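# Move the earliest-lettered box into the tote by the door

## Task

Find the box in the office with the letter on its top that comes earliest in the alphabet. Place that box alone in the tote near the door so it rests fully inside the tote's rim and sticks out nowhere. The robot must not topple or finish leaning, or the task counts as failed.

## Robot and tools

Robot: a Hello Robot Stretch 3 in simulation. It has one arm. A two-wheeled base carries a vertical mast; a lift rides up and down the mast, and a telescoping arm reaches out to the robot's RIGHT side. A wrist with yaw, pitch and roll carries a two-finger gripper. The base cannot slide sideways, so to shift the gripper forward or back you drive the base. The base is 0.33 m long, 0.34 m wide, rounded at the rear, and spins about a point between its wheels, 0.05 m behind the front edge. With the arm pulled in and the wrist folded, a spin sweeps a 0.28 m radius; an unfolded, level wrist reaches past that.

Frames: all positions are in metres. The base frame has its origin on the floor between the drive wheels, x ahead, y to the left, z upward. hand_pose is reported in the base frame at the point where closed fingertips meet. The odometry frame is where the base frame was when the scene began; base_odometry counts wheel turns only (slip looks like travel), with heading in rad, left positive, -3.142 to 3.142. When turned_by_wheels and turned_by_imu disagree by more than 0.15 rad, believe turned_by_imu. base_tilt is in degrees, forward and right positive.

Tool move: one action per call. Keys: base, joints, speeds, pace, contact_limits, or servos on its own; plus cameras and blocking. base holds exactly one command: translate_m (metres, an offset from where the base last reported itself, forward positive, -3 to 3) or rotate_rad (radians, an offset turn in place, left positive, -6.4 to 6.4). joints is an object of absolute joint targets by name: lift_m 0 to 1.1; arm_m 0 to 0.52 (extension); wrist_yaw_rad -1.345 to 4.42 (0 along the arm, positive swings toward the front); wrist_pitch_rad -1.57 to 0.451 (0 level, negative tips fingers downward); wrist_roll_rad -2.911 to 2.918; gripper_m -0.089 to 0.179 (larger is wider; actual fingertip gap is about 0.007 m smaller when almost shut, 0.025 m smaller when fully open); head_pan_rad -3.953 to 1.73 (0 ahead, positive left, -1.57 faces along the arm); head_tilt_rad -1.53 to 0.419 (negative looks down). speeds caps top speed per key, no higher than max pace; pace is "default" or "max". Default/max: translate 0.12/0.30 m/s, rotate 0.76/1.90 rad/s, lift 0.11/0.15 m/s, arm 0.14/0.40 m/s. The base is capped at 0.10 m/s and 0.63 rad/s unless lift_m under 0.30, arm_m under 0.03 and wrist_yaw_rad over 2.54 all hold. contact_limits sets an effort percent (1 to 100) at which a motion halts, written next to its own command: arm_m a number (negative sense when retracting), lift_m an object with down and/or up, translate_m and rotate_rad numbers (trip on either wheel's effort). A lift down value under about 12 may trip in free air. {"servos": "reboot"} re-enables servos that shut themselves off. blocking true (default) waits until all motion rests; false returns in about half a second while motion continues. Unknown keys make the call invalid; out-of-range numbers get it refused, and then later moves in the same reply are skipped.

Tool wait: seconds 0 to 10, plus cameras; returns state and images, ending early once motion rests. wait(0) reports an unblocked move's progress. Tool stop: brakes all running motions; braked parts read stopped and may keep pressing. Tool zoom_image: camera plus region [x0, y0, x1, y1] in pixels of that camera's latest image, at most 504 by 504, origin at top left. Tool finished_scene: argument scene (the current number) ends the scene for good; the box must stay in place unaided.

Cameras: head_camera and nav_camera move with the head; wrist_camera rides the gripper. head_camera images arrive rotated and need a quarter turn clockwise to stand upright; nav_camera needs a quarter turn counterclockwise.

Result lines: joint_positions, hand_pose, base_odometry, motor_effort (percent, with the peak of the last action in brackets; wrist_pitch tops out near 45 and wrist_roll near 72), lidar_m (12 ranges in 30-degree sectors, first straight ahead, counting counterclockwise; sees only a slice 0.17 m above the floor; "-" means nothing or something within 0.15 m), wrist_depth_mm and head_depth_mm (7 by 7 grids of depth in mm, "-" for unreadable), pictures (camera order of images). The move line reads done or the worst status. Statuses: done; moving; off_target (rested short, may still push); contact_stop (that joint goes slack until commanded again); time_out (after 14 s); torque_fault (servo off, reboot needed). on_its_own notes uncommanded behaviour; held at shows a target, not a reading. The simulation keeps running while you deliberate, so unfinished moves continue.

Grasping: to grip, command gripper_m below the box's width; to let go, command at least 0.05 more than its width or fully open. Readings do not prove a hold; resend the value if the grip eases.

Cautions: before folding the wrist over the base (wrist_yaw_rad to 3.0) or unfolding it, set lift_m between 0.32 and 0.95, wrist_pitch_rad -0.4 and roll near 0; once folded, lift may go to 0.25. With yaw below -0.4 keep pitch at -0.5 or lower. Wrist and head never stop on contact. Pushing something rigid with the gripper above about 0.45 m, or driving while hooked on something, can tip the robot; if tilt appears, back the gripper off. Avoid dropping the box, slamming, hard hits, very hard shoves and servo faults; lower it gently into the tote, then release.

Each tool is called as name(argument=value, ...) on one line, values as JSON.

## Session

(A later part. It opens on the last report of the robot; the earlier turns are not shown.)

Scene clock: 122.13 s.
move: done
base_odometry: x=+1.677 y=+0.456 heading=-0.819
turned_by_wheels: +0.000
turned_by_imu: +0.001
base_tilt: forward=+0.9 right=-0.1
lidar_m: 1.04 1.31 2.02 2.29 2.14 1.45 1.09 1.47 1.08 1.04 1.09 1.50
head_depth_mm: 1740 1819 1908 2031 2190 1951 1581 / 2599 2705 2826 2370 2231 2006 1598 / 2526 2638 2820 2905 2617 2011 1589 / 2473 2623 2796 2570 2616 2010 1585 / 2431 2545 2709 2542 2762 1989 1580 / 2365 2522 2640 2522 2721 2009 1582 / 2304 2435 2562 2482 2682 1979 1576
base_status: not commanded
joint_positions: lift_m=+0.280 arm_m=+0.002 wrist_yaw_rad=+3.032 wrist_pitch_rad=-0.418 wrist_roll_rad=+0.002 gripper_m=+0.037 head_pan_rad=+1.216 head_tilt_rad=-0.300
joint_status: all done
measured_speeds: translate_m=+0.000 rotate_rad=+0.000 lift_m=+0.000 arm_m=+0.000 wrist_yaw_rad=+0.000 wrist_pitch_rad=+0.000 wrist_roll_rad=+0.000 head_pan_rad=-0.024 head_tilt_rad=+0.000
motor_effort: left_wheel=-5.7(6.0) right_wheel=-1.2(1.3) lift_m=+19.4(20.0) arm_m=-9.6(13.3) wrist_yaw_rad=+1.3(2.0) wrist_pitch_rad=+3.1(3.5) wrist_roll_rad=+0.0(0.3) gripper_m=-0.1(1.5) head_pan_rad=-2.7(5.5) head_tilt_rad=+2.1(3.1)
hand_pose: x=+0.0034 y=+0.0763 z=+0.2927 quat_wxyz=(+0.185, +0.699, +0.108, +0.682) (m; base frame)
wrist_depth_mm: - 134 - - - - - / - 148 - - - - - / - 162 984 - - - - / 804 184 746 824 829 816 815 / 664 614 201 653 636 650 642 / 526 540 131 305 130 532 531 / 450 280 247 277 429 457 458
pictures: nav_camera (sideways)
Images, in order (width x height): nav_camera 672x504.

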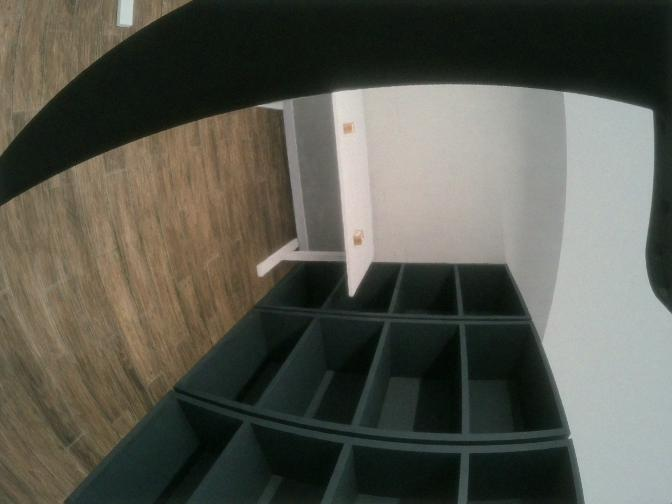

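move(base={"rotate_rad": 1.571}, joints={"head_pan_rad": 1.12}, pace="max", cameras=["head_camera"])

zoom_image(camera="head_camera", region=[430, 130, 570, 390])

move(base={"translate_m": 1.1}, joints={"head_pan_rad": 0.26}, pace="max", cameras=["head_camera"])

zoom_image(camera="head_camera", region=[400, 130, 560, 390])

move(joints={"head_pan_rad": -0.52}, pace="max", cameras=["head_camera"])

zoom_image(camera="head_camera", region=[400, 130, 560, 390])

Scene clock: 137.80 s.
move: done
base_odometry: x=+1.677 y=+0.456 heading=+0.751
turned_by_wheels: +1.571
turned_by_imu: +1.566
base_tilt: forward=+1.1 right=-0.1
lidar_m: 2.29 2.18 1.44 1.09 1.09 1.09 1.04 1.08 1.48 1.04 1.30 2.02
head_depth_mm: 1647 1723 1857 1504 1504 1878 1556 / 1565 1650 1765 1500 1101 1899 1589 / 1508 1585 1682 1481 1048 1964 1573 / 1440 1523 1625 1484 987 1912 1574 / 1387 1463 1536 1469 934 1845 1568 / 1337 1395 1480 1455 928 1765 1576 / 1294 1359 1425 1449 923 1683 1561
base_status: done
joint_positions: lift_m=+0.280 arm_m=+0.002 wrist_yaw_rad=+3.032 wrist_pitch_rad=-0.418 wrist_roll_rad=+0.002 gripper_m=+0.037 head_pan_rad=+1.118 head_tilt_rad=-0.300
joint_status: all done
measured_speeds: all 0
motor_effort: left_wheel=-9.1(17.8) right_wheel=+8.8(18.2) lift_m=+20.4(20.8) arm_m=-20.5(20.5) wrist_yaw_rad=+1.4(1.9) wrist_pitch_rad=+3.1(3.3) wrist_roll_rad=-0.2(0.3) gripper_m=+1.1(1.2) head_pan_rad=-1.2(3.9) head_tilt_rad=+2.0(2.7)
hand_pose: x=+0.0034 y=+0.0763 z=+0.2927 quat_wxyz=(+0.185, +0.699, +0.108, +0.682) (m; base frame)
wrist_depth_mm: - 135 - - - - - / - 147 - - - - - / - 161 963 - - - - / 827 184 728 820 823 798 800 / 636 632 200 637 625 645 644 / 529 527 131 304 129 536 532 / 451 278 245 279 425 453 457
pictures: head_camera (sideways)
Images, in order (width x height): head_camera 896x504.

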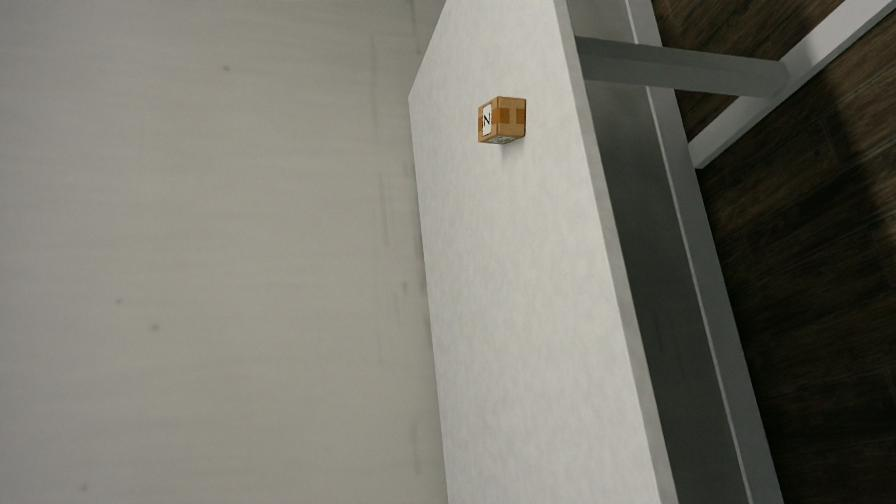

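Scaled by 1.938 from the camera's 896x504 image, which has a finer 1280x720 frame.

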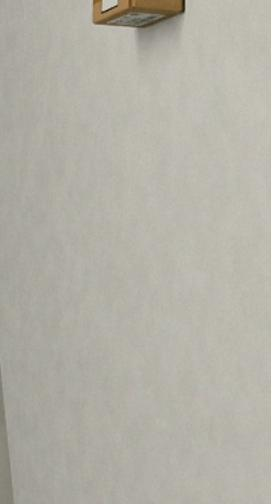

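Scene clock: 142.83 s.
move: done
base_odometry: x=+2.481 y=+1.207 heading=+0.751
turned_by_wheels: +0.000
turned_by_imu: -0.001
base_tilt: forward=+1.0 right=-0.3
lidar_m: 1.62 1.23 1.59 1.10 1.59 1.72 2.13 1.54 1.07 1.05 1.21 1.39
head_depth_mm: 1362 1420 1496 1567 1240 942 1601 / 1396 1472 1536 1612 1240 978 1597 / 1444 1506 1590 1673 1231 1011 1577 / 1479 1561 1636 1715 1224 1438 1517 / 1525 1604 1695 1799 1216 1780 1523 / 1575 1664 1767 1869 1907 1898 1565 / 1637 1722 1833 1923 2073 1961 1559
base_status: done
joint_positions: lift_m=+0.280 arm_m=+0.002 wrist_yaw_rad=+3.032 wrist_pitch_rad=-0.418 wrist_roll_rad=+0.002 gripper_m=+0.037 head_pan_rad=+0.259 head_tilt_rad=-0.300
joint_status: all done
measured_speeds: all 0
motor_effort: left_wheel=+5.1(15.4) right_wheel=-0.4(15.4) lift_m=+23.1(23.1) arm_m=-20.2(22.5) wrist_yaw_rad=+1.3(2.0) wrist_pitch_rad=+2.9(3.5) wrist_roll_rad=+0.0(0.4) gripper_m=-0.3(1.2) head_pan_rad=+2.7(4.7) head_tilt_rad=+3.0(3.6)
hand_pose: x=+0.0034 y=+0.0763 z=+0.2927 quat_wxyz=(+0.185, +0.699, +0.108, +0.682) (m; base frame)
wrist_depth_mm: - 135 - - - - - / - 148 - - - - - / - 161 930 - - - - / 814 183 726 816 816 786 796 / 649 606 201 651 630 639 631 / 534 535 131 303 130 542 526 / 448 276 245 278 432 453 454
pictures: head_camera (sideways)
Images, in order (width x height): head_camera 896x504.

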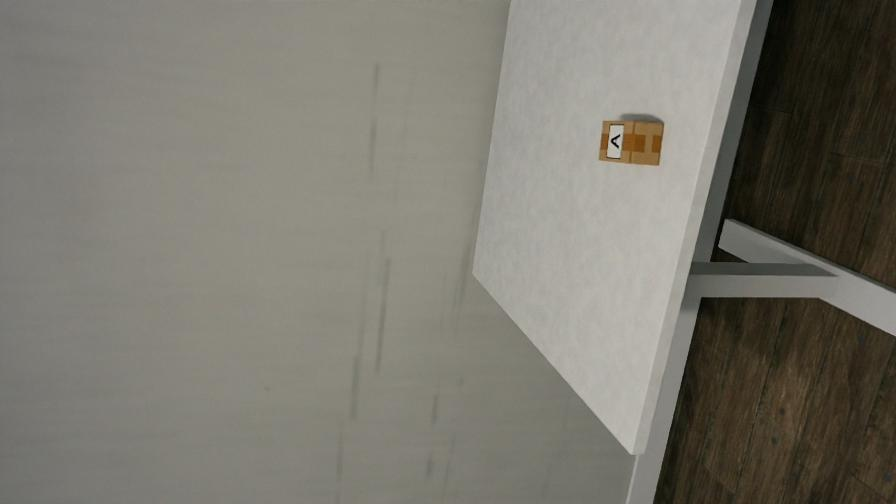

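Scaled by 1.938 from the camera's 896x504 image, which has a finer 1280x720 frame.

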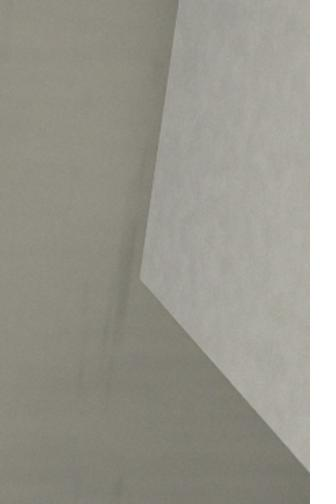

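Scene clock: 143.70 s.
move: done
base_odometry: x=+2.481 y=+1.207 heading=+0.751
turned_by_wheels: +0.000
turned_by_imu: +0.000
base_tilt: forward=+0.8 right=-0.2
lidar_m: 1.62 1.22 1.60 1.10 1.59 1.71 2.13 1.54 1.07 1.05 1.21 1.39
head_depth_mm: 1783 1875 1928 2007 1478 1906 1544 / 1710 1777 1878 2057 1301 1905 1586 / 1648 1735 1819 1926 1182 1663 1582 / 1603 1668 1767 1825 1214 1886 1583 / 1514 1591 1678 1740 1214 1788 1563 / 1442 1521 1602 1677 1205 1005 1564 / 1385 1450 1524 1603 1205 958 1570
base_status: not commanded
joint_positions: lift_m=+0.280 arm_m=+0.002 wrist_yaw_rad=+3.032 wrist_pitch_rad=-0.418 wrist_roll_rad=+0.002 gripper_m=+0.037 head_pan_rad=-0.532 head_tilt_rad=-0.300
joint_status: all done
measured_speeds: all 0
motor_effort: left_wheel=+5.0(5.2) right_wheel=-0.8(0.8) lift_m=+23.3(23.5) arm_m=-19.8(20.6) wrist_yaw_rad=+1.7(1.9) wrist_pitch_rad=+2.6(3.4) wrist_roll_rad=-0.1(0.3) gripper_m=+0.6(1.0) head_pan_rad=-1.9(3.7) head_tilt_rad=+2.1(3.5)
hand_pose: x=+0.0034 y=+0.0763 z=+0.2927 quat_wxyz=(+0.185, +0.699, +0.108, +0.682) (m; base frame)
wrist_depth_mm: - 135 - - - - - / - 148 - - - - - / - 161 931 - - - - / 796 182 746 822 812 792 811 / 644 621 200 643 642 649 628 / 539 545 131 306 129 528 532 / 452 279 248 275 432 457 452
pictures: head_camera (sideways)
Images, in order (width x height): head_camera 896x504.

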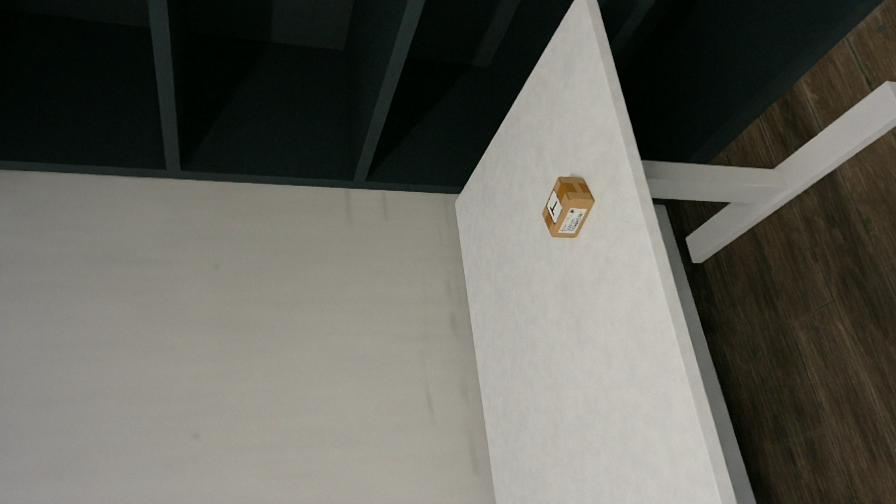

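Scaled by 1.938 from the camera's 896x504 image, which has a finer 1280x720 frame.

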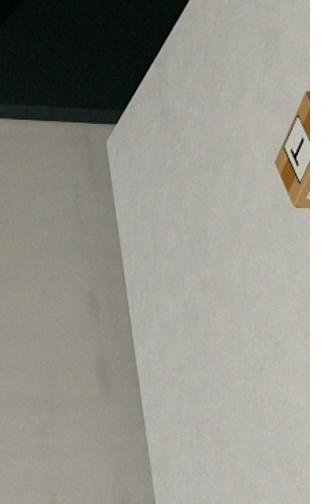

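move(joints={"head_pan_rad": 0.26, "head_tilt_rad": -0.3}, pace="max", cameras=["head_camera"])

zoom_image(camera="head_camera", region=[590, 110, 675, 175])

Scene clock: 176.13 s.
move: done
base_odometry: x=+2.481 y=+1.207 heading=+0.751
turned_by_wheels: +0.000
turned_by_imu: +0.001
base_tilt: forward=+0.9 right=-0.1
lidar_m: 1.62 1.23 1.59 1.10 1.58 1.71 2.14 1.54 1.07 1.05 1.22 1.39
head_depth_mm: 1365 1426 1489 1575 1238 943 1594 / 1395 1470 1540 1611 1234 981 1588 / 1449 1515 1588 1663 1227 1013 1578 / 1485 1564 1644 1730 1223 1422 1520 / 1547 1623 1714 1832 1219 1836 1579 / 1598 1680 1788 1902 1976 1925 1573 / 1661 1743 1861 1991 2110 1966 1557
base_status: not commanded
joint_positions: lift_m=+0.280 arm_m=+0.002 wrist_yaw_rad=+3.032 wrist_pitch_rad=-0.418 wrist_roll_rad=+0.002 gripper_m=+0.037 head_pan_rad=+0.280 head_tilt_rad=-0.300
joint_status: all done
measured_speeds: all 0
motor_effort: left_wheel=+5.1(5.2) right_wheel=-0.2(0.8) lift_m=+25.8(26.1) arm_m=-17.7(18.6) wrist_yaw_rad=+1.6(2.0) wrist_pitch_rad=+3.2(3.3) wrist_roll_rad=+0.0(0.4) gripper_m=+0.1(1.1) head_pan_rad=+0.9(5.1) head_tilt_rad=+2.6(5.2)
hand_pose: x=+0.0034 y=+0.0763 z=+0.2927 quat_wxyz=(+0.185, +0.699, +0.108, +0.682) (m; base frame)
wrist_depth_mm: - 135 - - - - - / - 147 - - - - - / - 161 951 - - - - / 807 183 751 809 806 811 804 / 638 618 201 656 660 666 644 / 542 537 132 306 130 541 530 / 453 281 247 279 433 457 451
pictures: head_camera (sideways)
Images, in order (width x height): head_camera 896x504.

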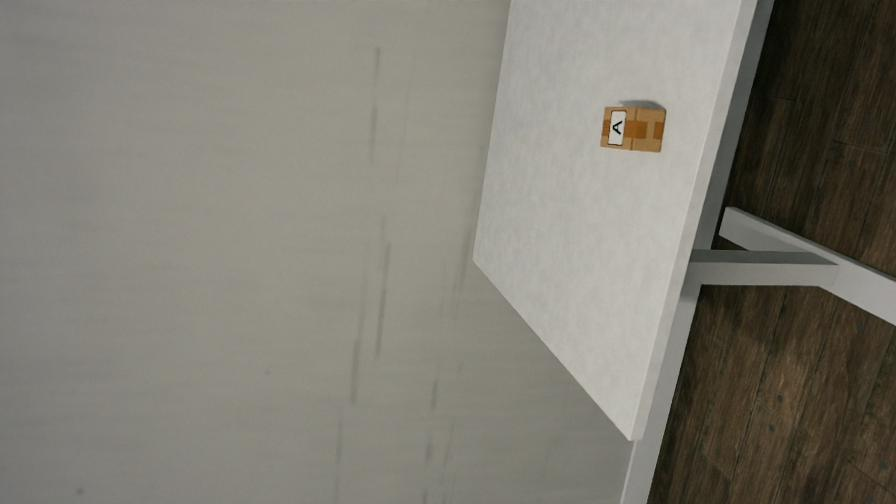

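Scaled by 5.929 from the camera's 896x504 image, which has a finer 1280x720 frame.

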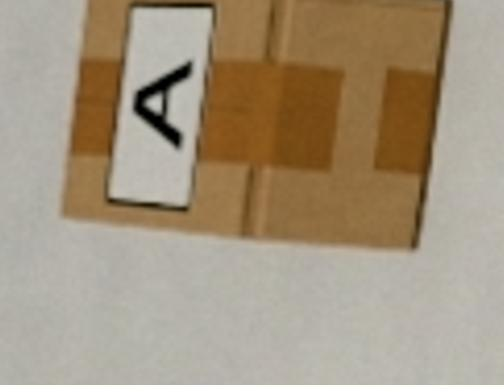

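move(base={"translate_m": 0.42}, pace="max", cameras=[])

move(base={"rotate_rad": 1.571}, joints={"lift_m": 0.9, "head_pan_rad": -1.57, "head_tilt_rad": -0.6}, pace="max", cameras=[])

move(base={"translate_m": 0.18}, joints={"wrist_yaw_rad": 0.0, "gripper_m": 0.13, "wrist_pitch_rad": -0.4}, pace="max", cameras=[])

move(joints={"wrist_pitch_rad": -0.8, "arm_m": 0.13}, pace="max", cameras=["wrist_camera"])

Scene clock: 201.20 s.
move: done
base_odometry: x=+2.788 y=+1.494 heading=+0.751
turned_by_wheels: +0.000
turned_by_imu: +0.001
base_tilt: forward=+1.0 right=-0.3
lidar_m: 1.20 0.84 1.60 1.54 1.60 2.06 2.55 1.87 1.20 1.05 1.07 1.12
head_depth_mm: 996 1039 1096 1157 1193 908 716 / 1026 1074 1132 1191 1220 902 714 / 1054 1108 1169 1231 1227 902 690 / 1081 1146 1209 1276 1230 895 688 / 1119 1184 1251 1321 1207 893 706 / 1157 1221 1292 1373 1418 886 705 / 1194 1257 1340 1431 1531 893 703
base_status: done
joint_positions: lift_m=+0.280 arm_m=+0.002 wrist_yaw_rad=+3.032 wrist_pitch_rad=-0.418 wrist_roll_rad=+0.002 gripper_m=+0.037 head_pan_rad=+0.260 head_tilt_rad=-0.300
joint_status: not commanded
measured_speeds: all 0
motor_effort: left_wheel=+3.4(14.4) right_wheel=+5.1(14.7) lift_m=+29.1(29.1) arm_m=-15.4(16.9) wrist_yaw_rad=+1.2(2.0) wrist_pitch_rad=+2.8(3.5) wrist_roll_rad=-0.1(0.3) gripper_m=-0.1(1.1) head_pan_rad=-3.8(4.2) head_tilt_rad=+3.2(4.5)
hand_pose: x=+0.0034 y=+0.0763 z=+0.2927 quat_wxyz=(+0.185, +0.699, +0.108, +0.682) (m; base frame)
wrist_depth_mm: - 135 - - - - - / - 147 - - - - - / - 161 916 - - - - / 811 184 740 824 789 823 829 / 653 623 201 663 633 644 641 / 540 534 131 308 130 544 538 / 451 278 248 277 429 458 460
pictures: none
No camera images: "cameras" was empty.

Scene clock: 206.13 s.
move: done
base_odometry: x=+2.788 y=+1.494 heading=+2.322
turned_by_wheels: +1.571
turned_by_imu: +1.565
base_tilt: forward=+0.9 right=-0.1
lidar_m: 1.53 1.21 2.05 2.55 1.91 1.20 1.06 1.06 1.10 1.20 0.84 1.60
head_depth_mm: 1011 1119 1225 1010 796 691 - / 1018 1120 1226 1004 795 673 - / 1023 1126 1233 1005 794 656 - / 1025 1128 1239 1005 794 672 - / 1030 1130 1245 1000 770 673 - / 1039 1138 1237 1002 791 673 1290 / 1039 1142 1238 995 789 670 1232
base_status: done
joint_positions: lift_m=+0.900 arm_m=+0.002 wrist_yaw_rad=+3.032 wrist_pitch_rad=-0.418 wrist_roll_rad=+0.002 gripper_m=+0.037 head_pan_rad=-1.571 head_tilt_rad=-0.600
joint_status: all done
measured_speeds: all 0
motor_effort: left_wheel=-8.3(14.5) right_wheel=+9.6(16.9) lift_m=+30.8(34.6) arm_m=-19.8(22.4) wrist_yaw_rad=+1.4(2.1) wrist_pitch_rad=+3.0(3.5) wrist_roll_rad=-0.2(0.3) gripper_m=-0.1(1.5) head_pan_rad=+3.1(4.3) head_tilt_rad=-2.4(4.6)
hand_pose: x=+0.0034 y=+0.0763 z=+0.9127 quat_wxyz=(+0.185, +0.699, +0.108, +0.682) (m; base frame)
wrist_depth_mm: - 135 - - - - - / - 147 - - - - - / - 162 - - - - - / - 182 - - - - - / - - 203 - - - - / - - 131 - 129 - - / - - 244 - - - -
pictures: none
No camera images: "cameras" was empty.

Scene clock: 208.87 s.
move: done
base_odometry: x=+2.665 y=+1.626 heading=+2.322
turned_by_wheels: +0.000
turned_by_imu: +0.001
base_tilt: forward=+1.1 right=-0.1
lidar_m: 1.36 1.06 1.89 2.55 1.98 1.37 1.23 1.21 1.25 1.20 0.77 1.42
head_depth_mm: 1011 1111 1212 1008 797 693 - / 1012 1113 1218 1005 794 434 - / 1015 1121 1227 1007 725 284 - / 1020 1125 1240 1001 792 421 1215 / 1024 1133 1230 1003 793 639 1268 / 1030 1141 1233 1004 788 671 1232 / 1037 1138 1275 996 790 671 1252
base_status: done
joint_positions: lift_m=+0.900 arm_m=+0.002 wrist_yaw_rad=+0.003 wrist_pitch_rad=-0.418 wrist_roll_rad=+0.002 gripper_m=+0.130 head_pan_rad=-1.570 head_tilt_rad=-0.600
joint_status: all done
measured_speeds: all 0
motor_effort: left_wheel=-0.1(6.6) right_wheel=+10.7(17.7) lift_m=+29.5(31.2) arm_m=-17.7(20.6) wrist_yaw_rad=-2.1(6.9) wrist_pitch_rad=+2.9(5.6) wrist_roll_rad=+0.1(0.3) gripper_m=+0.2(91.9) head_pan_rad=+1.9(4.0) head_tilt_rad=-3.6(3.8)
hand_pose: x=-0.0208 y=-0.3711 z=+0.9127 quat_wxyz=(+0.691, +0.148, -0.692, -0.146) (m; base frame)
wrist_depth_mm: 875 909 872 913 930 901 928 / 962 945 958 990 960 - - / - - - - - - - / - - - - - - - / - - - 393 - 148 - / - 126 - 365 - 121 - / - 118 - - - 117 96
pictures: none
No camera images: "cameras" was empty.

Scene clock: 210.27 s.
move: done
base_odometry: x=+2.665 y=+1.626 heading=+2.322
turned_by_wheels: +0.000
turned_by_imu: +0.000
base_tilt: forward=+0.7 right=-0.1
lidar_m: 1.35 1.06 1.89 2.55 1.98 1.37 1.23 1.21 1.25 1.20 0.77 1.42
head_depth_mm: 1007 1107 1218 1046 299 289 1240 / 1012 1120 1221 1045 285 299 1239 / 1019 1120 1228 1001 291 303 1268 / 1022 1123 1233 998 769 640 1270 / 1027 1132 1236 1000 793 654 1261 / 1030 1139 1234 999 791 672 1240 / 1031 1139 1277 997 790 670 1261
base_status: not commanded
joint_positions: lift_m=+0.900 arm_m=+0.130 wrist_yaw_rad=+0.003 wrist_pitch_rad=-0.809 wrist_roll_rad=+0.002 gripper_m=+0.130 head_pan_rad=-1.570 head_tilt_rad=-0.600
joint_status: all done
measured_speeds: all 0
motor_effort: left_wheel=+0.0(0.3) right_wheel=+10.0(10.8) lift_m=+28.6(29.5) arm_m=+19.2(25.6) wrist_yaw_rad=-1.4(2.2) wrist_pitch_rad=+1.5(4.7) wrist_roll_rad=-0.1(0.3) gripper_m=+0.0(1.2) head_pan_rad=+2.7(4.4) head_tilt_rad=-2.1(3.3)
hand_pose: x=-0.0212 y=-0.4345 z=+0.8367 quat_wxyz=(+0.650, +0.279, -0.650, -0.278) (m; base frame)
wrist_depth_mm: 866 - - - - - - / - - - - - - - / - - - - - - - / - - - 282 280 - - / - - 295 272 274 147 300 / 282 126 275 280 278 124 280 / - 125 255 255 255 129 249
pictures: wrist_camera
Images, in order (width x height): wrist_camera 644x364.

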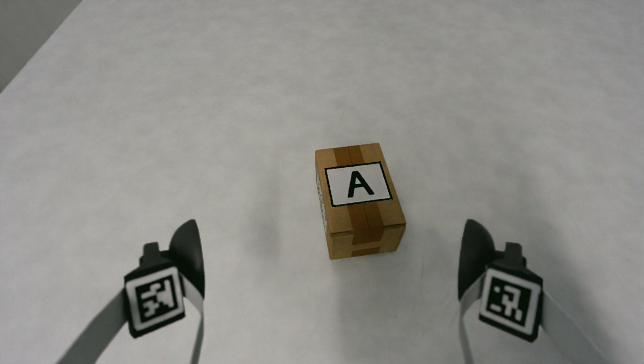

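move(base={"translate_m": -0.037}, joints={"wrist_yaw_rad": 0.1, "arm_m": 0.275, "wrist_pitch_rad": -1.0}, cameras=["wrist_camera"])

Scene clock: 227.07 s.
move: done
base_odometry: x=+2.690 y=+1.599 heading=+2.321
turned_by_wheels: +0.000
turned_by_imu: +0.001
base_tilt: forward=+0.9 right=+0.0
lidar_m: 1.39 1.09 1.94 2.55 1.95 1.33 1.19 1.18 1.26 1.20 0.78 1.46
head_depth_mm: 1009 1113 422 344 774 659 1245 / 1014 1117 393 401 773 657 1261 / 1016 1117 1195 417 634 657 1274 / 1022 1125 1235 963 724 656 1265 / 1026 1137 1232 1004 789 654 1269 / 1033 1140 1231 999 790 671 1233 / 1032 1146 1254 995 788 671 1264
base_status: done
joint_positions: lift_m=+0.900 arm_m=+0.275 wrist_yaw_rad=+0.097 wrist_pitch_rad=-1.006 wrist_roll_rad=+0.002 gripper_m=+0.130 head_pan_rad=-1.570 head_tilt_rad=-0.600
joint_status: all done
measured_speeds: all 0
motor_effort: left_wheel=-10.3(13.7) right_wheel=+1.3(8.2) lift_m=+25.7(27.2) arm_m=+23.0(25.9) wrist_yaw_rad=+2.9(6.7) wrist_pitch_rad=+0.7(3.6) wrist_roll_rad=+0.0(0.3) gripper_m=-0.4(1.5) head_pan_rad=+2.1(4.2) head_tilt_rad=-1.6(3.2)
hand_pose: x=-0.0103 y=-0.5363 z=+0.8094 quat_wxyz=(+0.635, +0.370, -0.603, -0.311) (m; base frame)
wrist_depth_mm: - - - - - - - / - - - - - - - / - - - - - 302 301 / 287 286 287 286 285 282 283 / 268 266 267 213 267 261 265 / 252 126 246 201 244 122 248 / - 229 237 188 234 229 230
pictures: wrist_camera
Images, in order (width x height): wrist_camera 644x364.

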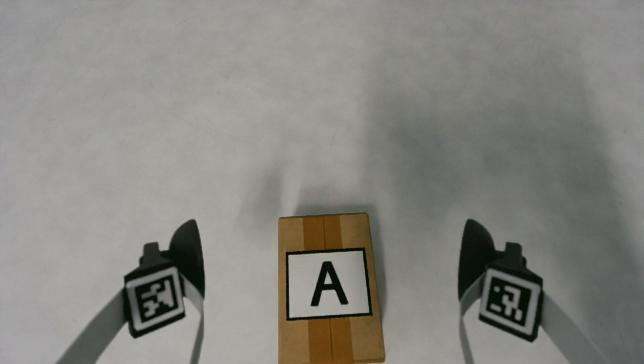

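move(joints={"lift_m": 0.823}, cameras=[])

move(joints={"gripper_m": 0.02}, cameras=[])

move(joints={"lift_m": 0.9, "gripper_m": 0.01}, cameras=["wrist_camera"])

move(joints={"arm_m": 0.0}, cameras=[], speeds={"arm_m": 0.25})

move(joints={"wrist_yaw_rad": 2.62, "wrist_pitch_rad": -0.4, "head_pan_rad": 0.0, "head_tilt_rad": -0.45}, pace="max", cameras=["wrist_camera"])

move(base={"rotate_rad": 1.90}, joints={"lift_m": 0.28}, pace="max", cameras=[])

move(base={"translate_m": 2.207}, pace="max", cameras=[])

move(base={"rotate_rad": 1.243}, pace="max", cameras=["head_camera"])

Scene clock: 250.60 s.
move: done
base_odometry: x=+2.690 y=+1.599 heading=+2.321
turned_by_wheels: +0.000
turned_by_imu: +0.001
base_tilt: forward=+0.8 right=-0.1
lidar_m: 1.39 1.09 1.94 2.55 1.96 1.33 1.19 1.18 1.25 1.20 0.78 1.46
head_depth_mm: 1006 1109 1218 907 361 318 1250 / 1014 1115 1220 456 447 660 1266 / 1018 1119 1230 459 466 655 1262 / 1022 1129 1234 1004 728 656 1261 / 1024 1132 1238 1002 792 654 1265 / 1034 1135 1229 1001 792 672 1225 / 1036 1149 1258 998 790 671 1262
base_status: not commanded
joint_positions: lift_m=+0.823 arm_m=+0.275 wrist_yaw_rad=+0.097 wrist_pitch_rad=-1.006 wrist_roll_rad=+0.002 gripper_m=+0.130 head_pan_rad=-1.570 head_tilt_rad=-0.600
joint_status: all done
measured_speeds: all 0
motor_effort: left_wheel=-10.2(10.5) right_wheel=+1.1(2.0) lift_m=+19.4(23.2) arm_m=+21.0(22.1) wrist_yaw_rad=+3.3(3.8) wrist_pitch_rad=+0.8(1.2) wrist_roll_rad=+0.0(0.3) gripper_m=-0.7(1.2) head_pan_rad=+1.6(3.4) head_tilt_rad=-1.6(2.8)
hand_pose: x=-0.0103 y=-0.5362 z=+0.7323 quat_wxyz=(+0.635, +0.370, -0.603, -0.311) (m; base frame)
wrist_depth_mm: 258 255 256 256 254 251 251 / 234 233 232 233 230 232 230 / 217 217 214 215 214 212 212 / 200 200 199 144 196 198 197 / 187 187 181 133 185 183 185 / 174 126 146 125 170 124 173 / - 125 160 118 119 159 160
pictures: none
No camera images: "cameras" was empty.

Scene clock: 252.23 s.
move: done
base_odometry: x=+2.690 y=+1.599 heading=+2.321
turned_by_wheels: +0.000
turned_by_imu: +0.000
base_tilt: forward=+0.9 right=-0.1
lidar_m: 1.39 1.09 1.93 2.55 1.95 1.33 1.19 1.18 1.26 1.20 0.79 1.45
head_depth_mm: 1007 1115 1214 906 361 317 1248 / 1017 1117 1223 457 448 657 1263 / 1016 1123 1232 459 466 658 1267 / 1021 1119 1235 1004 768 657 1269 / 1029 1134 1237 997 789 656 1261 / 1034 1137 1235 992 791 673 1228 / 1038 1146 1256 995 791 671 1258
base_status: not commanded
joint_positions: lift_m=+0.823 arm_m=+0.275 wrist_yaw_rad=+0.100 wrist_pitch_rad=-0.996 wrist_roll_rad=+0.002 gripper_m=+0.021 head_pan_rad=-1.570 head_tilt_rad=-0.600
joint_status: all done
measured_speeds: all 0
motor_effort: left_wheel=-10.0(10.4) right_wheel=+1.5(2.2) lift_m=+19.2(19.6) arm_m=+20.2(21.0) wrist_yaw_rad=+0.6(3.3) wrist_pitch_rad=-0.7(1.4) wrist_roll_rad=-0.1(0.4) gripper_m=-26.5(98.8) head_pan_rad=+1.6(3.5) head_tilt_rad=-1.2(3.0)
hand_pose: x=-0.0097 y=-0.5385 z=+0.7336 quat_wxyz=(+0.637, +0.368, -0.604, -0.307) (m; base frame)
wrist_depth_mm: 261 264 261 262 260 258 258 / 240 241 237 236 235 235 234 / 220 219 221 219 217 216 217 / 203 203 203 146 198 201 200 / 189 190 153 135 151 187 186 / 177 177 128 127 127 175 174 / 166 161 131 119 122 160 163
pictures: none
No camera images: "cameras" was empty.

Scene clock: 253.77 s.
move: off_target
base_odometry: x=+2.690 y=+1.599 heading=+2.321
turned_by_wheels: +0.000
turned_by_imu: +0.000
base_tilt: forward=+0.9 right=-0.2
lidar_m: 1.39 1.09 1.93 2.56 1.94 1.33 1.20 1.18 1.25 1.20 0.78 1.46
head_depth_mm: 1012 1114 423 344 773 658 1243 / 1013 1113 393 400 794 657 1263 / 1020 1122 1192 418 622 657 1267 / 1023 1126 1238 969 729 655 1263 / 1033 1132 1229 996 792 655 1263 / 1033 1134 1233 1000 789 673 1230 / 1033 1145 1250 999 790 670 1260
base_status: not commanded
joint_positions: lift_m=+0.900 arm_m=+0.275 wrist_yaw_rad=+0.100 wrist_pitch_rad=-1.010 wrist_roll_rad=+0.002 gripper_m=+0.014 head_pan_rad=-1.570 head_tilt_rad=-0.600
joint_status: gripper_m off_target (ended at +0.014, target +0.010); the others done
measured_speeds: all 0
motor_effort: left_wheel=-10.0(10.2) right_wheel=+1.0(1.8) lift_m=+32.7(33.9) arm_m=+19.8(20.5) wrist_yaw_rad=+0.0(1.0) wrist_pitch_rad=+1.9(2.1) wrist_roll_rad=-0.1(0.3) gripper_m=-14.8(76.3) head_pan_rad=+2.5(3.1) head_tilt_rad=-1.9(2.6)
hand_pose: x=-0.0100 y=-0.5352 z=+0.8089 quat_wxyz=(+0.635, +0.373, -0.601, -0.312) (m; base frame)
wrist_depth_mm: - - - - - - - / - - - - - - - / - - - 297 300 299 291 / 283 287 287 146 278 279 282 / 268 265 159 135 150 262 261 / 249 250 129 127 128 247 245 / 235 114 127 119 122 226 232
pictures: wrist_camera
Images, in order (width x height): wrist_camera 644x364.

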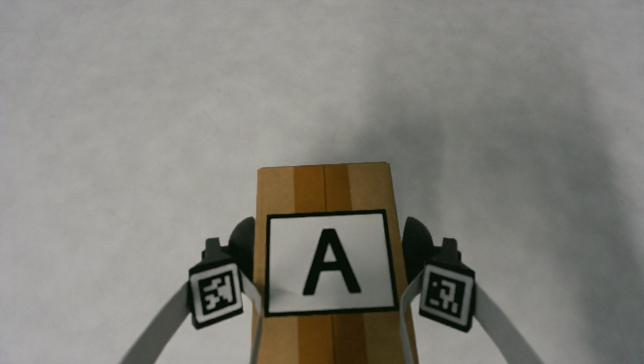

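Scene clock: 256.83 s.
move: done
base_odometry: x=+2.690 y=+1.599 heading=+2.321
turned_by_wheels: +0.000
turned_by_imu: +0.000
base_tilt: forward=+1.0 right=-0.2
lidar_m: 1.39 1.09 1.94 2.55 1.96 1.33 1.19 1.18 1.25 1.20 0.78 1.45
head_depth_mm: 1010 1107 1222 1010 797 695 - / 1013 1117 1222 1009 796 673 - / 1021 1121 1231 1005 795 658 - / 1020 1125 1228 1004 794 656 429 / 1028 1134 1233 999 791 656 1262 / 1030 1136 1233 1003 792 673 1226 / 1035 1142 1256 995 791 669 1261
base_status: not commanded
joint_positions: lift_m=+0.900 arm_m=+0.002 wrist_yaw_rad=+0.100 wrist_pitch_rad=-1.011 wrist_roll_rad=+0.002 gripper_m=+0.014 head_pan_rad=-1.570 head_tilt_rad=-0.600
joint_status: all done
joint sent to its limit — arm_m, lower limit.
measured_speeds: all 0
motor_effort: left_wheel=-10.2(10.3) right_wheel=+1.4(1.9) lift_m=+20.9(32.7) arm_m=-22.1(25.0) wrist_yaw_rad=+0.4(1.0) wrist_pitch_rad=+1.8(2.1) wrist_roll_rad=-0.1(0.3) gripper_m=-14.5(15.7) head_pan_rad=+0.4(3.6) head_tilt_rad=-1.8(2.2)
hand_pose: x=-0.0100 y=-0.2619 z=+0.8088 quat_wxyz=(+0.635, +0.373, -0.601, -0.312) (m; base frame)
wrist_depth_mm: - - - - - - - / - - - - - - - / - - - - - - 297 / - - - 145 - - - / - - 150 136 152 - - / 980 954 129 127 129 986 969 / 920 894 124 119 120 886 920
pictures: none
No camera images: "cameras" was empty.

Scene clock: 258.90 s.
move: done
base_odometry: x=+2.690 y=+1.599 heading=+2.321
turned_by_wheels: +0.000
turned_by_imu: +0.000
base_tilt: forward=+0.9 right=-0.1
lidar_m: 1.39 1.09 1.93 2.55 1.96 1.33 1.19 1.18 1.25 1.20 0.78 1.45
head_depth_mm: 1165 1254 1358 1483 1624 1686 1402 / 1175 1259 1365 1480 1644 1691 1400 / 1172 1272 1381 1495 1652 1676 1394 / 1180 1274 1380 1507 1656 1671 1386 / 1193 1284 1388 1518 1684 1671 1384 / 1198 1287 1397 1532 1690 1668 1382 / 1206 1295 1376 1534 1708 1633 1379
base_status: not commanded
joint_positions: lift_m=+0.900 arm_m=+0.002 wrist_yaw_rad=+2.617 wrist_pitch_rad=-0.429 wrist_roll_rad=+0.002 gripper_m=+0.014 head_pan_rad=+0.016 head_tilt_rad=-0.451
joint_status: all done
measured_speeds: translate_m=+0.000 rotate_rad=+0.000 lift_m=+0.000 arm_m=+0.000 wrist_yaw_rad=+0.000 wrist_pitch_rad=+0.000 wrist_roll_rad=+0.000 head_pan_rad=-0.024 head_tilt_rad=+0.000
motor_effort: left_wheel=-10.0(10.2) right_wheel=+1.4(1.8) lift_m=+22.7(22.7) arm_m=-19.8(22.2) wrist_yaw_rad=+3.3(8.6) wrist_pitch_rad=+5.3(7.9) wrist_roll_rad=+0.0(0.3) gripper_m=-14.5(15.7) head_pan_rad=-3.8(5.0) head_tilt_rad=+3.3(5.0)
hand_pose: x=+0.0905 y=+0.0462 z=+0.9102 quat_wxyz=(+0.325, +0.707, -0.034, +0.627) (m; base frame)
wrist_depth_mm: - - - - - - - / - - - - - - - / - - - - - - - / - - - 148 - - - / - - 151 136 150 - - / - - 128 127 129 - - / 204 - 122 119 120 - -
pictures: wrist_camera
Images, in order (width x height): wrist_camera 644x364.

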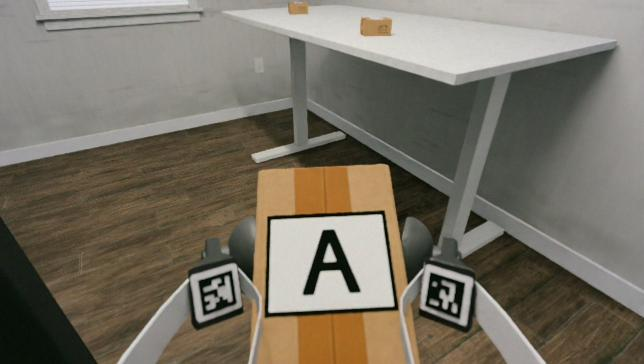

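Scene clock: 263.83 s.
move: done
base_odometry: x=+2.690 y=+1.599 heading=-2.062
turned_by_wheels: +1.900
turned_by_imu: +1.894
base_tilt: forward=+0.9 right=-0.2
lidar_m: 2.55 1.34 1.33 1.19 1.37 1.20 0.79 1.41 1.40 1.09 1.64 1.99
head_depth_mm: 2137 2274 2471 2602 2136 1701 1402 / 2211 2358 2539 2698 2161 1681 1404 / 2274 2453 2650 2791 2135 1677 1383 / 2353 2550 2745 2865 2148 1684 1394 / 2456 2619 2857 2929 2133 1669 1396 / 2523 2729 2979 2898 2126 1675 1387 / 2584 2749 1951 2106 2065 1668 1382
base_status: done
joint_positions: lift_m=+0.280 arm_m=+0.002 wrist_yaw_rad=+2.617 wrist_pitch_rad=-0.428 wrist_roll_rad=+0.002 gripper_m=+0.014 head_pan_rad=+0.000 head_tilt_rad=-0.450
joint_status: all done
measured_speeds: all 0
motor_effort: left_wheel=-9.5(15.8) right_wheel=+9.5(13.9) lift_m=+20.9(22.6) arm_m=-21.0(22.6) wrist_yaw_rad=+3.1(4.0) wrist_pitch_rad=+5.0(5.4) wrist_roll_rad=+0.0(0.3) gripper_m=-14.6(15.8) head_pan_rad=-3.1(5.2) head_tilt_rad=+3.5(4.1)
hand_pose: x=+0.0905 y=+0.0463 z=+0.2904 quat_wxyz=(+0.325, +0.707, -0.034, +0.628) (m; base frame)
wrist_depth_mm: - - - - - - - / - - - - - - - / - - - - - - - / 805 779 806 148 741 794 797 / 627 629 150 137 150 626 636 / 523 534 128 127 128 529 527 / 205 105 124 119 121 434 450
pictures: none
No camera images: "cameras" was empty.

Scene clock: 272.63 s.
move: done
base_odometry: x=+1.649 y=-0.347 heading=-2.063
turned_by_wheels: +0.000
turned_by_imu: -0.002
base_tilt: forward=+1.1 right=-0.3
lidar_m: 0.46 0.54 0.95 0.98 0.88 1.49 2.97 2.21 1.57 0.89 0.52 0.46
head_depth_mm: 343 366 393 424 463 506 560 / 354 379 408 441 482 531 590 / 365 391 423 460 502 557 619 / 377 406 440 478 527 584 656 / 391 420 456 500 554 617 698 / 403 437 476 524 581 653 742 / 419 455 496 549 614 691 797
base_status: done
joint_positions: lift_m=+0.280 arm_m=+0.002 wrist_yaw_rad=+2.617 wrist_pitch_rad=-0.428 wrist_roll_rad=+0.002 gripper_m=+0.014 head_pan_rad=+0.000 head_tilt_rad=-0.450
joint_status: not commanded
measured_speeds: all 0
motor_effort: left_wheel=-3.0(15.5) right_wheel=+9.5(15.9) lift_m=+21.7(22.1) arm_m=-15.7(21.1) wrist_yaw_rad=+2.9(3.4) wrist_pitch_rad=+4.9(5.4) wrist_roll_rad=-0.2(0.3) gripper_m=-15.1(16.1) head_pan_rad=-2.7(4.3) head_tilt_rad=+1.8(3.9)
hand_pose: x=+0.0904 y=+0.0464 z=+0.2904 quat_wxyz=(+0.324, +0.707, -0.034, +0.628) (m; base frame)
wrist_depth_mm: - - - - 798 527 389 / - - - - 845 533 391 / 964 - - - 859 556 410 / 808 785 809 148 757 567 418 / 641 647 150 137 151 566 423 / 523 534 128 127 129 506 420 / 203 105 124 119 120 432 426
pictures: none
No camera images: "cameras" was empty.

Scene clock: 274.53 s.
move: done
base_odometry: x=+1.649 y=-0.347 heading=-0.820
turned_by_wheels: +1.243
turned_by_imu: +1.237
base_tilt: forward=+0.8 right=-0.2
lidar_m: 1.46 0.76 0.75 2.38 3.01 2.13 1.57 0.69 0.48 0.46 0.47 0.61
head_depth_mm: 1453 1396 1465 1455 1441 1424 1329 / 2279 2162 2133 2085 1988 1693 1395 / 2399 2555 2764 2891 2147 1682 1386 / 2367 2565 2755 2784 2141 1675 1397 / 2378 2553 2755 2908 2136 1685 1388 / 2405 2570 2761 2938 2127 1693 1386 / 2366 2543 2777 2917 2125 1675 1383
base_status: done
joint_positions: lift_m=+0.280 arm_m=+0.002 wrist_yaw_rad=+2.617 wrist_pitch_rad=-0.428 wrist_roll_rad=+0.002 gripper_m=+0.014 head_pan_rad=+0.000 head_tilt_rad=-0.450
joint_status: not commanded
measured_speeds: all 0
motor_effort: left_wheel=-9.3(17.1) right_wheel=+9.9(16.0) lift_m=+24.6(24.6) arm_m=-21.9(22.3) wrist_yaw_rad=+2.6(3.4) wrist_pitch_rad=+5.0(5.4) wrist_roll_rad=+0.3(0.3) gripper_m=-14.8(15.5) head_pan_rad=-2.7(4.2) head_tilt_rad=+1.8(3.2)
hand_pose: x=+0.0904 y=+0.0464 z=+0.2904 quat_wxyz=(+0.324, +0.707, -0.034, +0.628) (m; base frame)
wrist_depth_mm: - - - - 753 955 - / - - - - 825 - - / - - - 986 951 - - / 785 806 814 148 762 797 785 / 631 639 151 137 150 637 641 / 516 524 129 127 129 530 519 / 206 105 124 119 120 443 453
pictures: head_camera (sideways)
Images, in order (width x height): head_camera 896x504.

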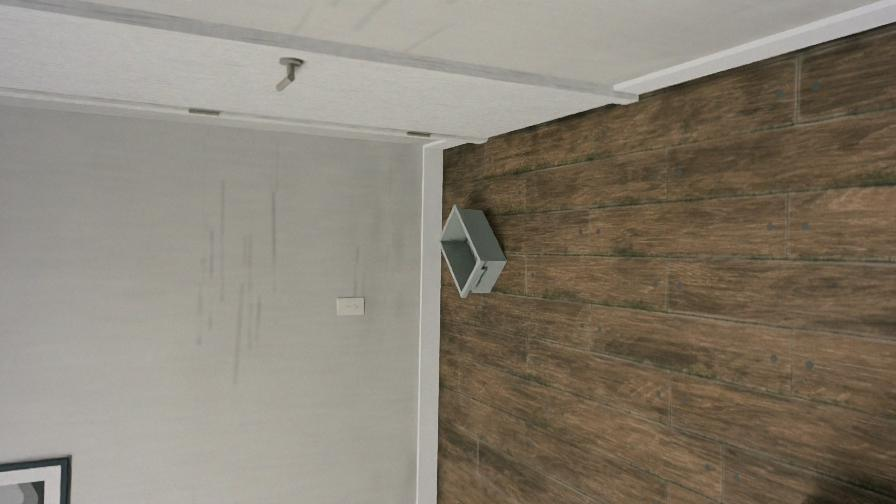

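move(base={"rotate_rad": 0.258}, pace="max", cameras=[])

move(base={"translate_m": 2.047}, pace="max", cameras=[])

move(base={"rotate_rad": 0.592}, joints={"lift_m": 0.43}, pace="max", cameras=[])

move(joints={"wrist_yaw_rad": 0.0, "wrist_pitch_rad": -1.0, "arm_m": 0.26}, pace="max", cameras=["wrist_camera"])

Scene clock: 297.90 s.
move: done
base_odometry: x=+1.649 y=-0.347 heading=-0.563
turned_by_wheels: +0.258
turned_by_imu: +0.258
base_tilt: forward=+1.0 right=-0.3
lidar_m: 2.74 0.75 1.48 2.98 2.42 1.58 1.04 0.55 0.46 0.46 0.51 0.83
head_depth_mm: 2301 2452 2635 2771 2179 1691 1399 / 2325 2496 2739 2834 2149 1694 1395 / 2412 2595 2824 2936 2158 1684 1391 / 2439 2636 2881 2976 2128 1687 1386 / 2481 2730 2962 2948 2146 1680 1387 / 2545 2770 2923 1161 1234 1325 1320 / 834 864 902 945 994 1041 1093
base_status: done
joint_positions: lift_m=+0.280 arm_m=+0.002 wrist_yaw_rad=+2.617 wrist_pitch_rad=-0.428 wrist_roll_rad=+0.002 gripper_m=+0.014 head_pan_rad=+0.000 head_tilt_rad=-0.450
joint_status: not commanded
measured_speeds: all 0
motor_effort: left_wheel=-7.7(16.1) right_wheel=+9.3(16.4) lift_m=+29.6(29.8) arm_m=-17.0(17.8) wrist_yaw_rad=+2.6(3.1) wrist_pitch_rad=+5.0(5.3) wrist_roll_rad=-0.2(0.3) gripper_m=-15.6(15.6) head_pan_rad=-2.8(4.1) head_tilt_rad=+0.3(2.6)
hand_pose: x=+0.0904 y=+0.0464 z=+0.2904 quat_wxyz=(+0.324, +0.707, -0.034, +0.628) (m; base frame)
wrist_depth_mm: - - - - - 683 731 / - - - - - 741 800 / - - - - - 788 984 / 794 788 809 149 753 790 780 / 641 632 150 136 150 643 639 / 527 527 128 127 128 536 522 / 205 104 124 119 120 447 452
pictures: none
No camera images: "cameras" was empty.

Scene clock: 306.17 s.
move: done
base_odometry: x=+3.380 y=-1.439 heading=-0.562
turned_by_wheels: +0.000
turned_by_imu: -0.001
base_tilt: forward=+1.1 right=-0.2
lidar_m: 0.75 0.84 1.36 2.23 1.18 0.99 1.95 1.03 0.84 0.84 0.90 0.75
head_depth_mm: 592 632 683 739 804 885 989 / 605 650 699 760 832 916 1020 / 619 665 721 785 863 949 1064 / 634 684 739 806 888 989 1108 / 651 701 762 834 921 1025 1159 / 668 720 786 861 957 1067 1217 / 684 740 810 891 990 1117 1268
base_status: done
joint_positions: lift_m=+0.280 arm_m=+0.002 wrist_yaw_rad=+2.618 wrist_pitch_rad=-0.428 wrist_roll_rad=+0.002 gripper_m=+0.014 head_pan_rad=+0.000 head_tilt_rad=-0.450
joint_status: not commanded
measured_speeds: all 0
motor_effort: left_wheel=+4.8(12.7) right_wheel=+1.9(17.6) lift_m=+31.7(32.8) arm_m=-13.0(17.1) wrist_yaw_rad=+2.5(3.4) wrist_pitch_rad=+4.9(5.5) wrist_roll_rad=-0.1(0.3) gripper_m=-15.3(15.7) head_pan_rad=-2.7(4.3) head_tilt_rad=-0.5(2.0)
hand_pose: x=+0.0904 y=+0.0464 z=+0.2904 quat_wxyz=(+0.324, +0.707, -0.034, +0.628) (m; base frame)
wrist_depth_mm: - - - - - 861 636 / - - - - - 847 653 / - - - - - 880 667 / 800 797 801 148 757 769 687 / 628 631 151 137 150 616 631 / 526 523 128 127 128 531 523 / 204 104 124 119 121 435 450
pictures: none
No camera images: "cameras" was empty.

Scene clock: 307.97 s.
move: done
base_odometry: x=+3.380 y=-1.439 heading=+0.029
turned_by_wheels: +0.592
turned_by_imu: +0.589
base_tilt: forward=+0.8 right=-0.1
lidar_m: 0.87 1.50 1.98 1.14 0.99 1.73 0.99 0.84 0.84 0.87 0.75 0.75
head_depth_mm: 722 760 805 858 919 979 1054 / 784 830 884 944 1016 1102 1199 / 857 918 979 1057 1147 1253 1330 / 944 1014 1098 1197 1307 1448 1388 / 1052 1140 1249 1386 1530 1622 1382 / 1187 1305 1441 1607 1835 1675 1393 / 1369 1529 1732 1958 2045 1675 1385
base_status: done
joint_positions: lift_m=+0.430 arm_m=+0.002 wrist_yaw_rad=+2.618 wrist_pitch_rad=-0.427 wrist_roll_rad=+0.002 gripper_m=+0.014 head_pan_rad=+0.000 head_tilt_rad=-0.450
joint_status: all done
measured_speeds: all 0
motor_effort: left_wheel=-7.7(15.7) right_wheel=+6.7(15.3) lift_m=+31.2(34.6) arm_m=-15.4(15.5) wrist_yaw_rad=+2.6(3.4) wrist_pitch_rad=+4.7(5.3) wrist_roll_rad=-0.2(0.3) gripper_m=-15.0(15.9) head_pan_rad=-3.0(3.5) head_tilt_rad=-0.2(1.6)
hand_pose: x=+0.0905 y=+0.0465 z=+0.4407 quat_wxyz=(+0.324, +0.707, -0.034, +0.628) (m; base frame)
wrist_depth_mm: - - - - - - - / - - - - - - - / - - - - - - - / - - - 147 - - - / 860 865 150 137 150 855 859 / 716 717 128 127 129 718 724 / 204 574 122 119 120 583 626
pictures: none
No camera images: "cameras" was empty.

Scene clock: 309.87 s.
move: done
base_odometry: x=+3.380 y=-1.439 heading=+0.029
turned_by_wheels: +0.000
turned_by_imu: +0.000
base_tilt: forward=+1.0 right=+0.0
lidar_m: 0.87 1.50 1.98 1.13 0.98 1.72 0.99 0.84 0.84 0.88 0.75 0.75
head_depth_mm: 723 760 805 856 916 983 1060 / 785 829 884 943 1016 1101 1194 / 856 913 978 1052 1145 1249 1328 / 947 1014 1098 1194 1306 1450 1381 / 1055 1141 1245 1370 1537 1617 1385 / 1188 1305 1443 1617 1829 1679 1382 / 1366 1519 1717 1973 2050 1661 1384
base_status: not commanded
joint_positions: lift_m=+0.430 arm_m=+0.260 wrist_yaw_rad=+0.003 wrist_pitch_rad=-1.009 wrist_roll_rad=+0.002 gripper_m=+0.014 head_pan_rad=+0.000 head_tilt_rad=-0.450
joint_status: all done
measured_speeds: all 0
motor_effort: left_wheel=-7.6(7.9) right_wheel=+6.2(6.9) lift_m=+27.8(31.3) arm_m=+23.1(25.4) wrist_yaw_rad=-1.8(10.0) wrist_pitch_rad=+1.4(3.8) wrist_roll_rad=-0.1(0.3) gripper_m=-14.5(15.3) head_pan_rad=-3.2(3.4) head_tilt_rad=+0.3(1.9)
hand_pose: x=-0.0212 y=-0.5210 z=+0.3390 quat_wxyz=(+0.619, +0.343, -0.619, -0.342) (m; base frame)
wrist_depth_mm: 368 435 545 694 623 500 410 / 400 485 610 669 647 547 447 / 444 523 621 608 610 596 477 / 477 550 565 146 546 564 548 / 515 528 151 135 151 515 521 / 504 501 129 127 128 488 490 / 473 114 124 120 121 461 462
pictures: wrist_camera
Images, in order (width x height): wrist_camera 644x364.

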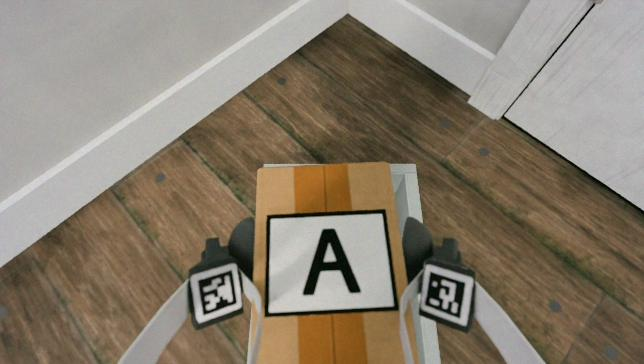

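move(base={"translate_m": -0.018}, joints={"arm_m": 0.296, "lift_m": 0.13}, pace="max", cameras=[])

move(joints={"gripper_m": 0.11}, cameras=[])

move(joints={"lift_m": 0.26}, pace="max", cameras=[])

finished_scene(scene=3)

Scene clock: 320.80 s.
move: done
base_odometry: x=+3.362 y=-1.439 heading=+0.029
turned_by_wheels: +0.000
turned_by_imu: +0.001
base_tilt: forward=+0.7 right=+0.0
lidar_m: 0.88 1.53 1.96 1.12 0.97 1.71 0.98 0.82 0.82 0.89 0.76 0.76
head_depth_mm: 735 773 821 869 931 999 1076 / 795 844 898 962 1035 1117 1222 / 870 929 999 1077 1165 1273 1331 / 957 1034 1116 1218 1329 1467 1383 / 1070 1157 1269 1399 1558 1631 1388 / 1207 1325 1470 1652 1881 1673 1390 / 1383 1555 1731 2002 2070 1676 1382
base_status: done
joint_positions: lift_m=+0.130 arm_m=+0.296 wrist_yaw_rad=+0.003 wrist_pitch_rad=-1.012 wrist_roll_rad=+0.002 gripper_m=+0.014 head_pan_rad=+0.000 head_tilt_rad=-0.450
joint_status: all done
measured_speeds: all 0
motor_effort: left_wheel=-8.7(12.9) right_wheel=+1.4(6.1) lift_m=+20.9(22.7) arm_m=-12.7(24.9) wrist_yaw_rad=-2.1(2.3) wrist_pitch_rad=+2.0(2.4) wrist_roll_rad=+0.0(0.3) gripper_m=-14.6(16.0) head_pan_rad=-2.4(4.2) head_tilt_rad=-2.3(2.5)
hand_pose: x=-0.0213 y=-0.5564 z=+0.0387 quat_wxyz=(+0.618, +0.343, -0.618, -0.343) (m; base frame)
wrist_depth_mm: 121 149 180 179 179 154 123 / 113 160 217 218 216 155 113 / 110 149 239 242 240 155 107 / 110 148 221 146 219 155 107 / - 149 160 135 150 155 97 / 110 139 129 127 128 144 102 / 109 122 127 119 122 127 102
pictures: none
No camera images: "cameras" was empty.

Scene clock: 322.30 s.
move: done
base_odometry: x=+3.362 y=-1.439 heading=+0.029
turned_by_wheels: +0.000
turned_by_imu: +0.000
base_tilt: forward=+1.0 right=-0.2
lidar_m: 0.88 1.53 1.96 1.12 0.97 1.70 0.98 0.82 0.82 0.89 0.76 0.76
head_depth_mm: 734 774 822 870 932 1000 1078 / 797 848 902 963 1031 1121 1222 / 872 930 997 1076 1163 1273 1329 / 960 1035 1117 1210 1325 1470 1386 / 1073 1161 1265 1399 1565 1634 1391 / 1211 1327 1464 1653 1860 1682 1387 / 1397 1551 1742 2007 2060 1676 1382
base_status: not commanded
joint_positions: lift_m=+0.130 arm_m=+0.296 wrist_yaw_rad=+0.003 wrist_pitch_rad=-1.012 wrist_roll_rad=+0.002 gripper_m=+0.110 head_pan_rad=+0.000 head_tilt_rad=-0.450
joint_status: all done
measured_speeds: all 0
motor_effort: left_wheel=-8.5(8.8) right_wheel=+1.6(1.6) lift_m=+23.0(23.1) arm_m=-10.3(22.2) wrist_yaw_rad=-1.7(2.2) wrist_pitch_rad=+2.3(2.3) wrist_roll_rad=+0.3(0.3) gripper_m=-0.7(90.6) head_pan_rad=-3.1(3.6) head_tilt_rad=-2.1(2.5)
hand_pose: x=-0.0213 y=-0.5564 z=+0.0387 quat_wxyz=(+0.618, +0.343, -0.618, -0.343) (m; base frame)
wrist_depth_mm: 121 149 178 179 179 154 124 / 114 160 216 216 217 154 113 / 109 149 239 241 241 155 107 / 109 148 224 224 224 154 107 / - 148 208 157 161 147 97 / 109 122 150 148 149 126 102 / 109 124 184 139 180 124 97
pictures: none
No camera images: "cameras" was empty.

Scene clock: 323.97 s.
move: done
base_odometry: x=+3.362 y=-1.439 heading=+0.029
turned_by_wheels: +0.000
turned_by_imu: +0.000
base_tilt: forward=+1.0 right=-0.1
lidar_m: 0.88 1.53 1.95 1.12 0.97 1.70 0.98 0.82 0.82 0.89 0.76 0.76
head_depth_mm: 737 774 823 872 933 1004 1075 / 795 845 902 964 1034 1125 1219 / 870 927 999 1079 1168 1276 1331 / 962 1027 1114 1217 1332 1478 1394 / 1073 1158 1274 1395 1556 1632 1388 / 1209 1324 1472 1644 1869 1673 1374 / 1397 1542 1746 2024 2063 1671 1385
base_status: not commanded
joint_positions: lift_m=+0.260 arm_m=+0.296 wrist_yaw_rad=+0.003 wrist_pitch_rad=-1.011 wrist_roll_rad=+0.002 gripper_m=+0.110 head_pan_rad=+0.000 head_tilt_rad=-0.450
joint_status: all done
measured_speeds: all 0
motor_effort: left_wheel=-8.6(8.7) right_wheel=+1.2(1.8) lift_m=+30.6(33.5) arm_m=+13.0(13.0) wrist_yaw_rad=-1.9(2.1) wrist_pitch_rad=+1.7(2.2) wrist_roll_rad=+0.3(0.3) gripper_m=+0.7(1.2) head_pan_rad=-2.5(4.0) head_tilt_rad=-2.1(2.3)
hand_pose: x=-0.0213 y=-0.5566 z=+0.1688 quat_wxyz=(+0.619, +0.343, -0.618, -0.342) (m; base frame)
wrist_depth_mm: 356 408 469 477 466 452 378 / 376 433 434 438 438 432 420 / 400 405 267 272 265 400 399 / 376 382 293 363 319 372 369 / 348 352 336 345 317 345 343 / 329 123 292 276 321 128 325 / 314 124 291 259 298 127 300
pictures: none
No camera images: "cameras" was empty.

The scene is finished: the task was done.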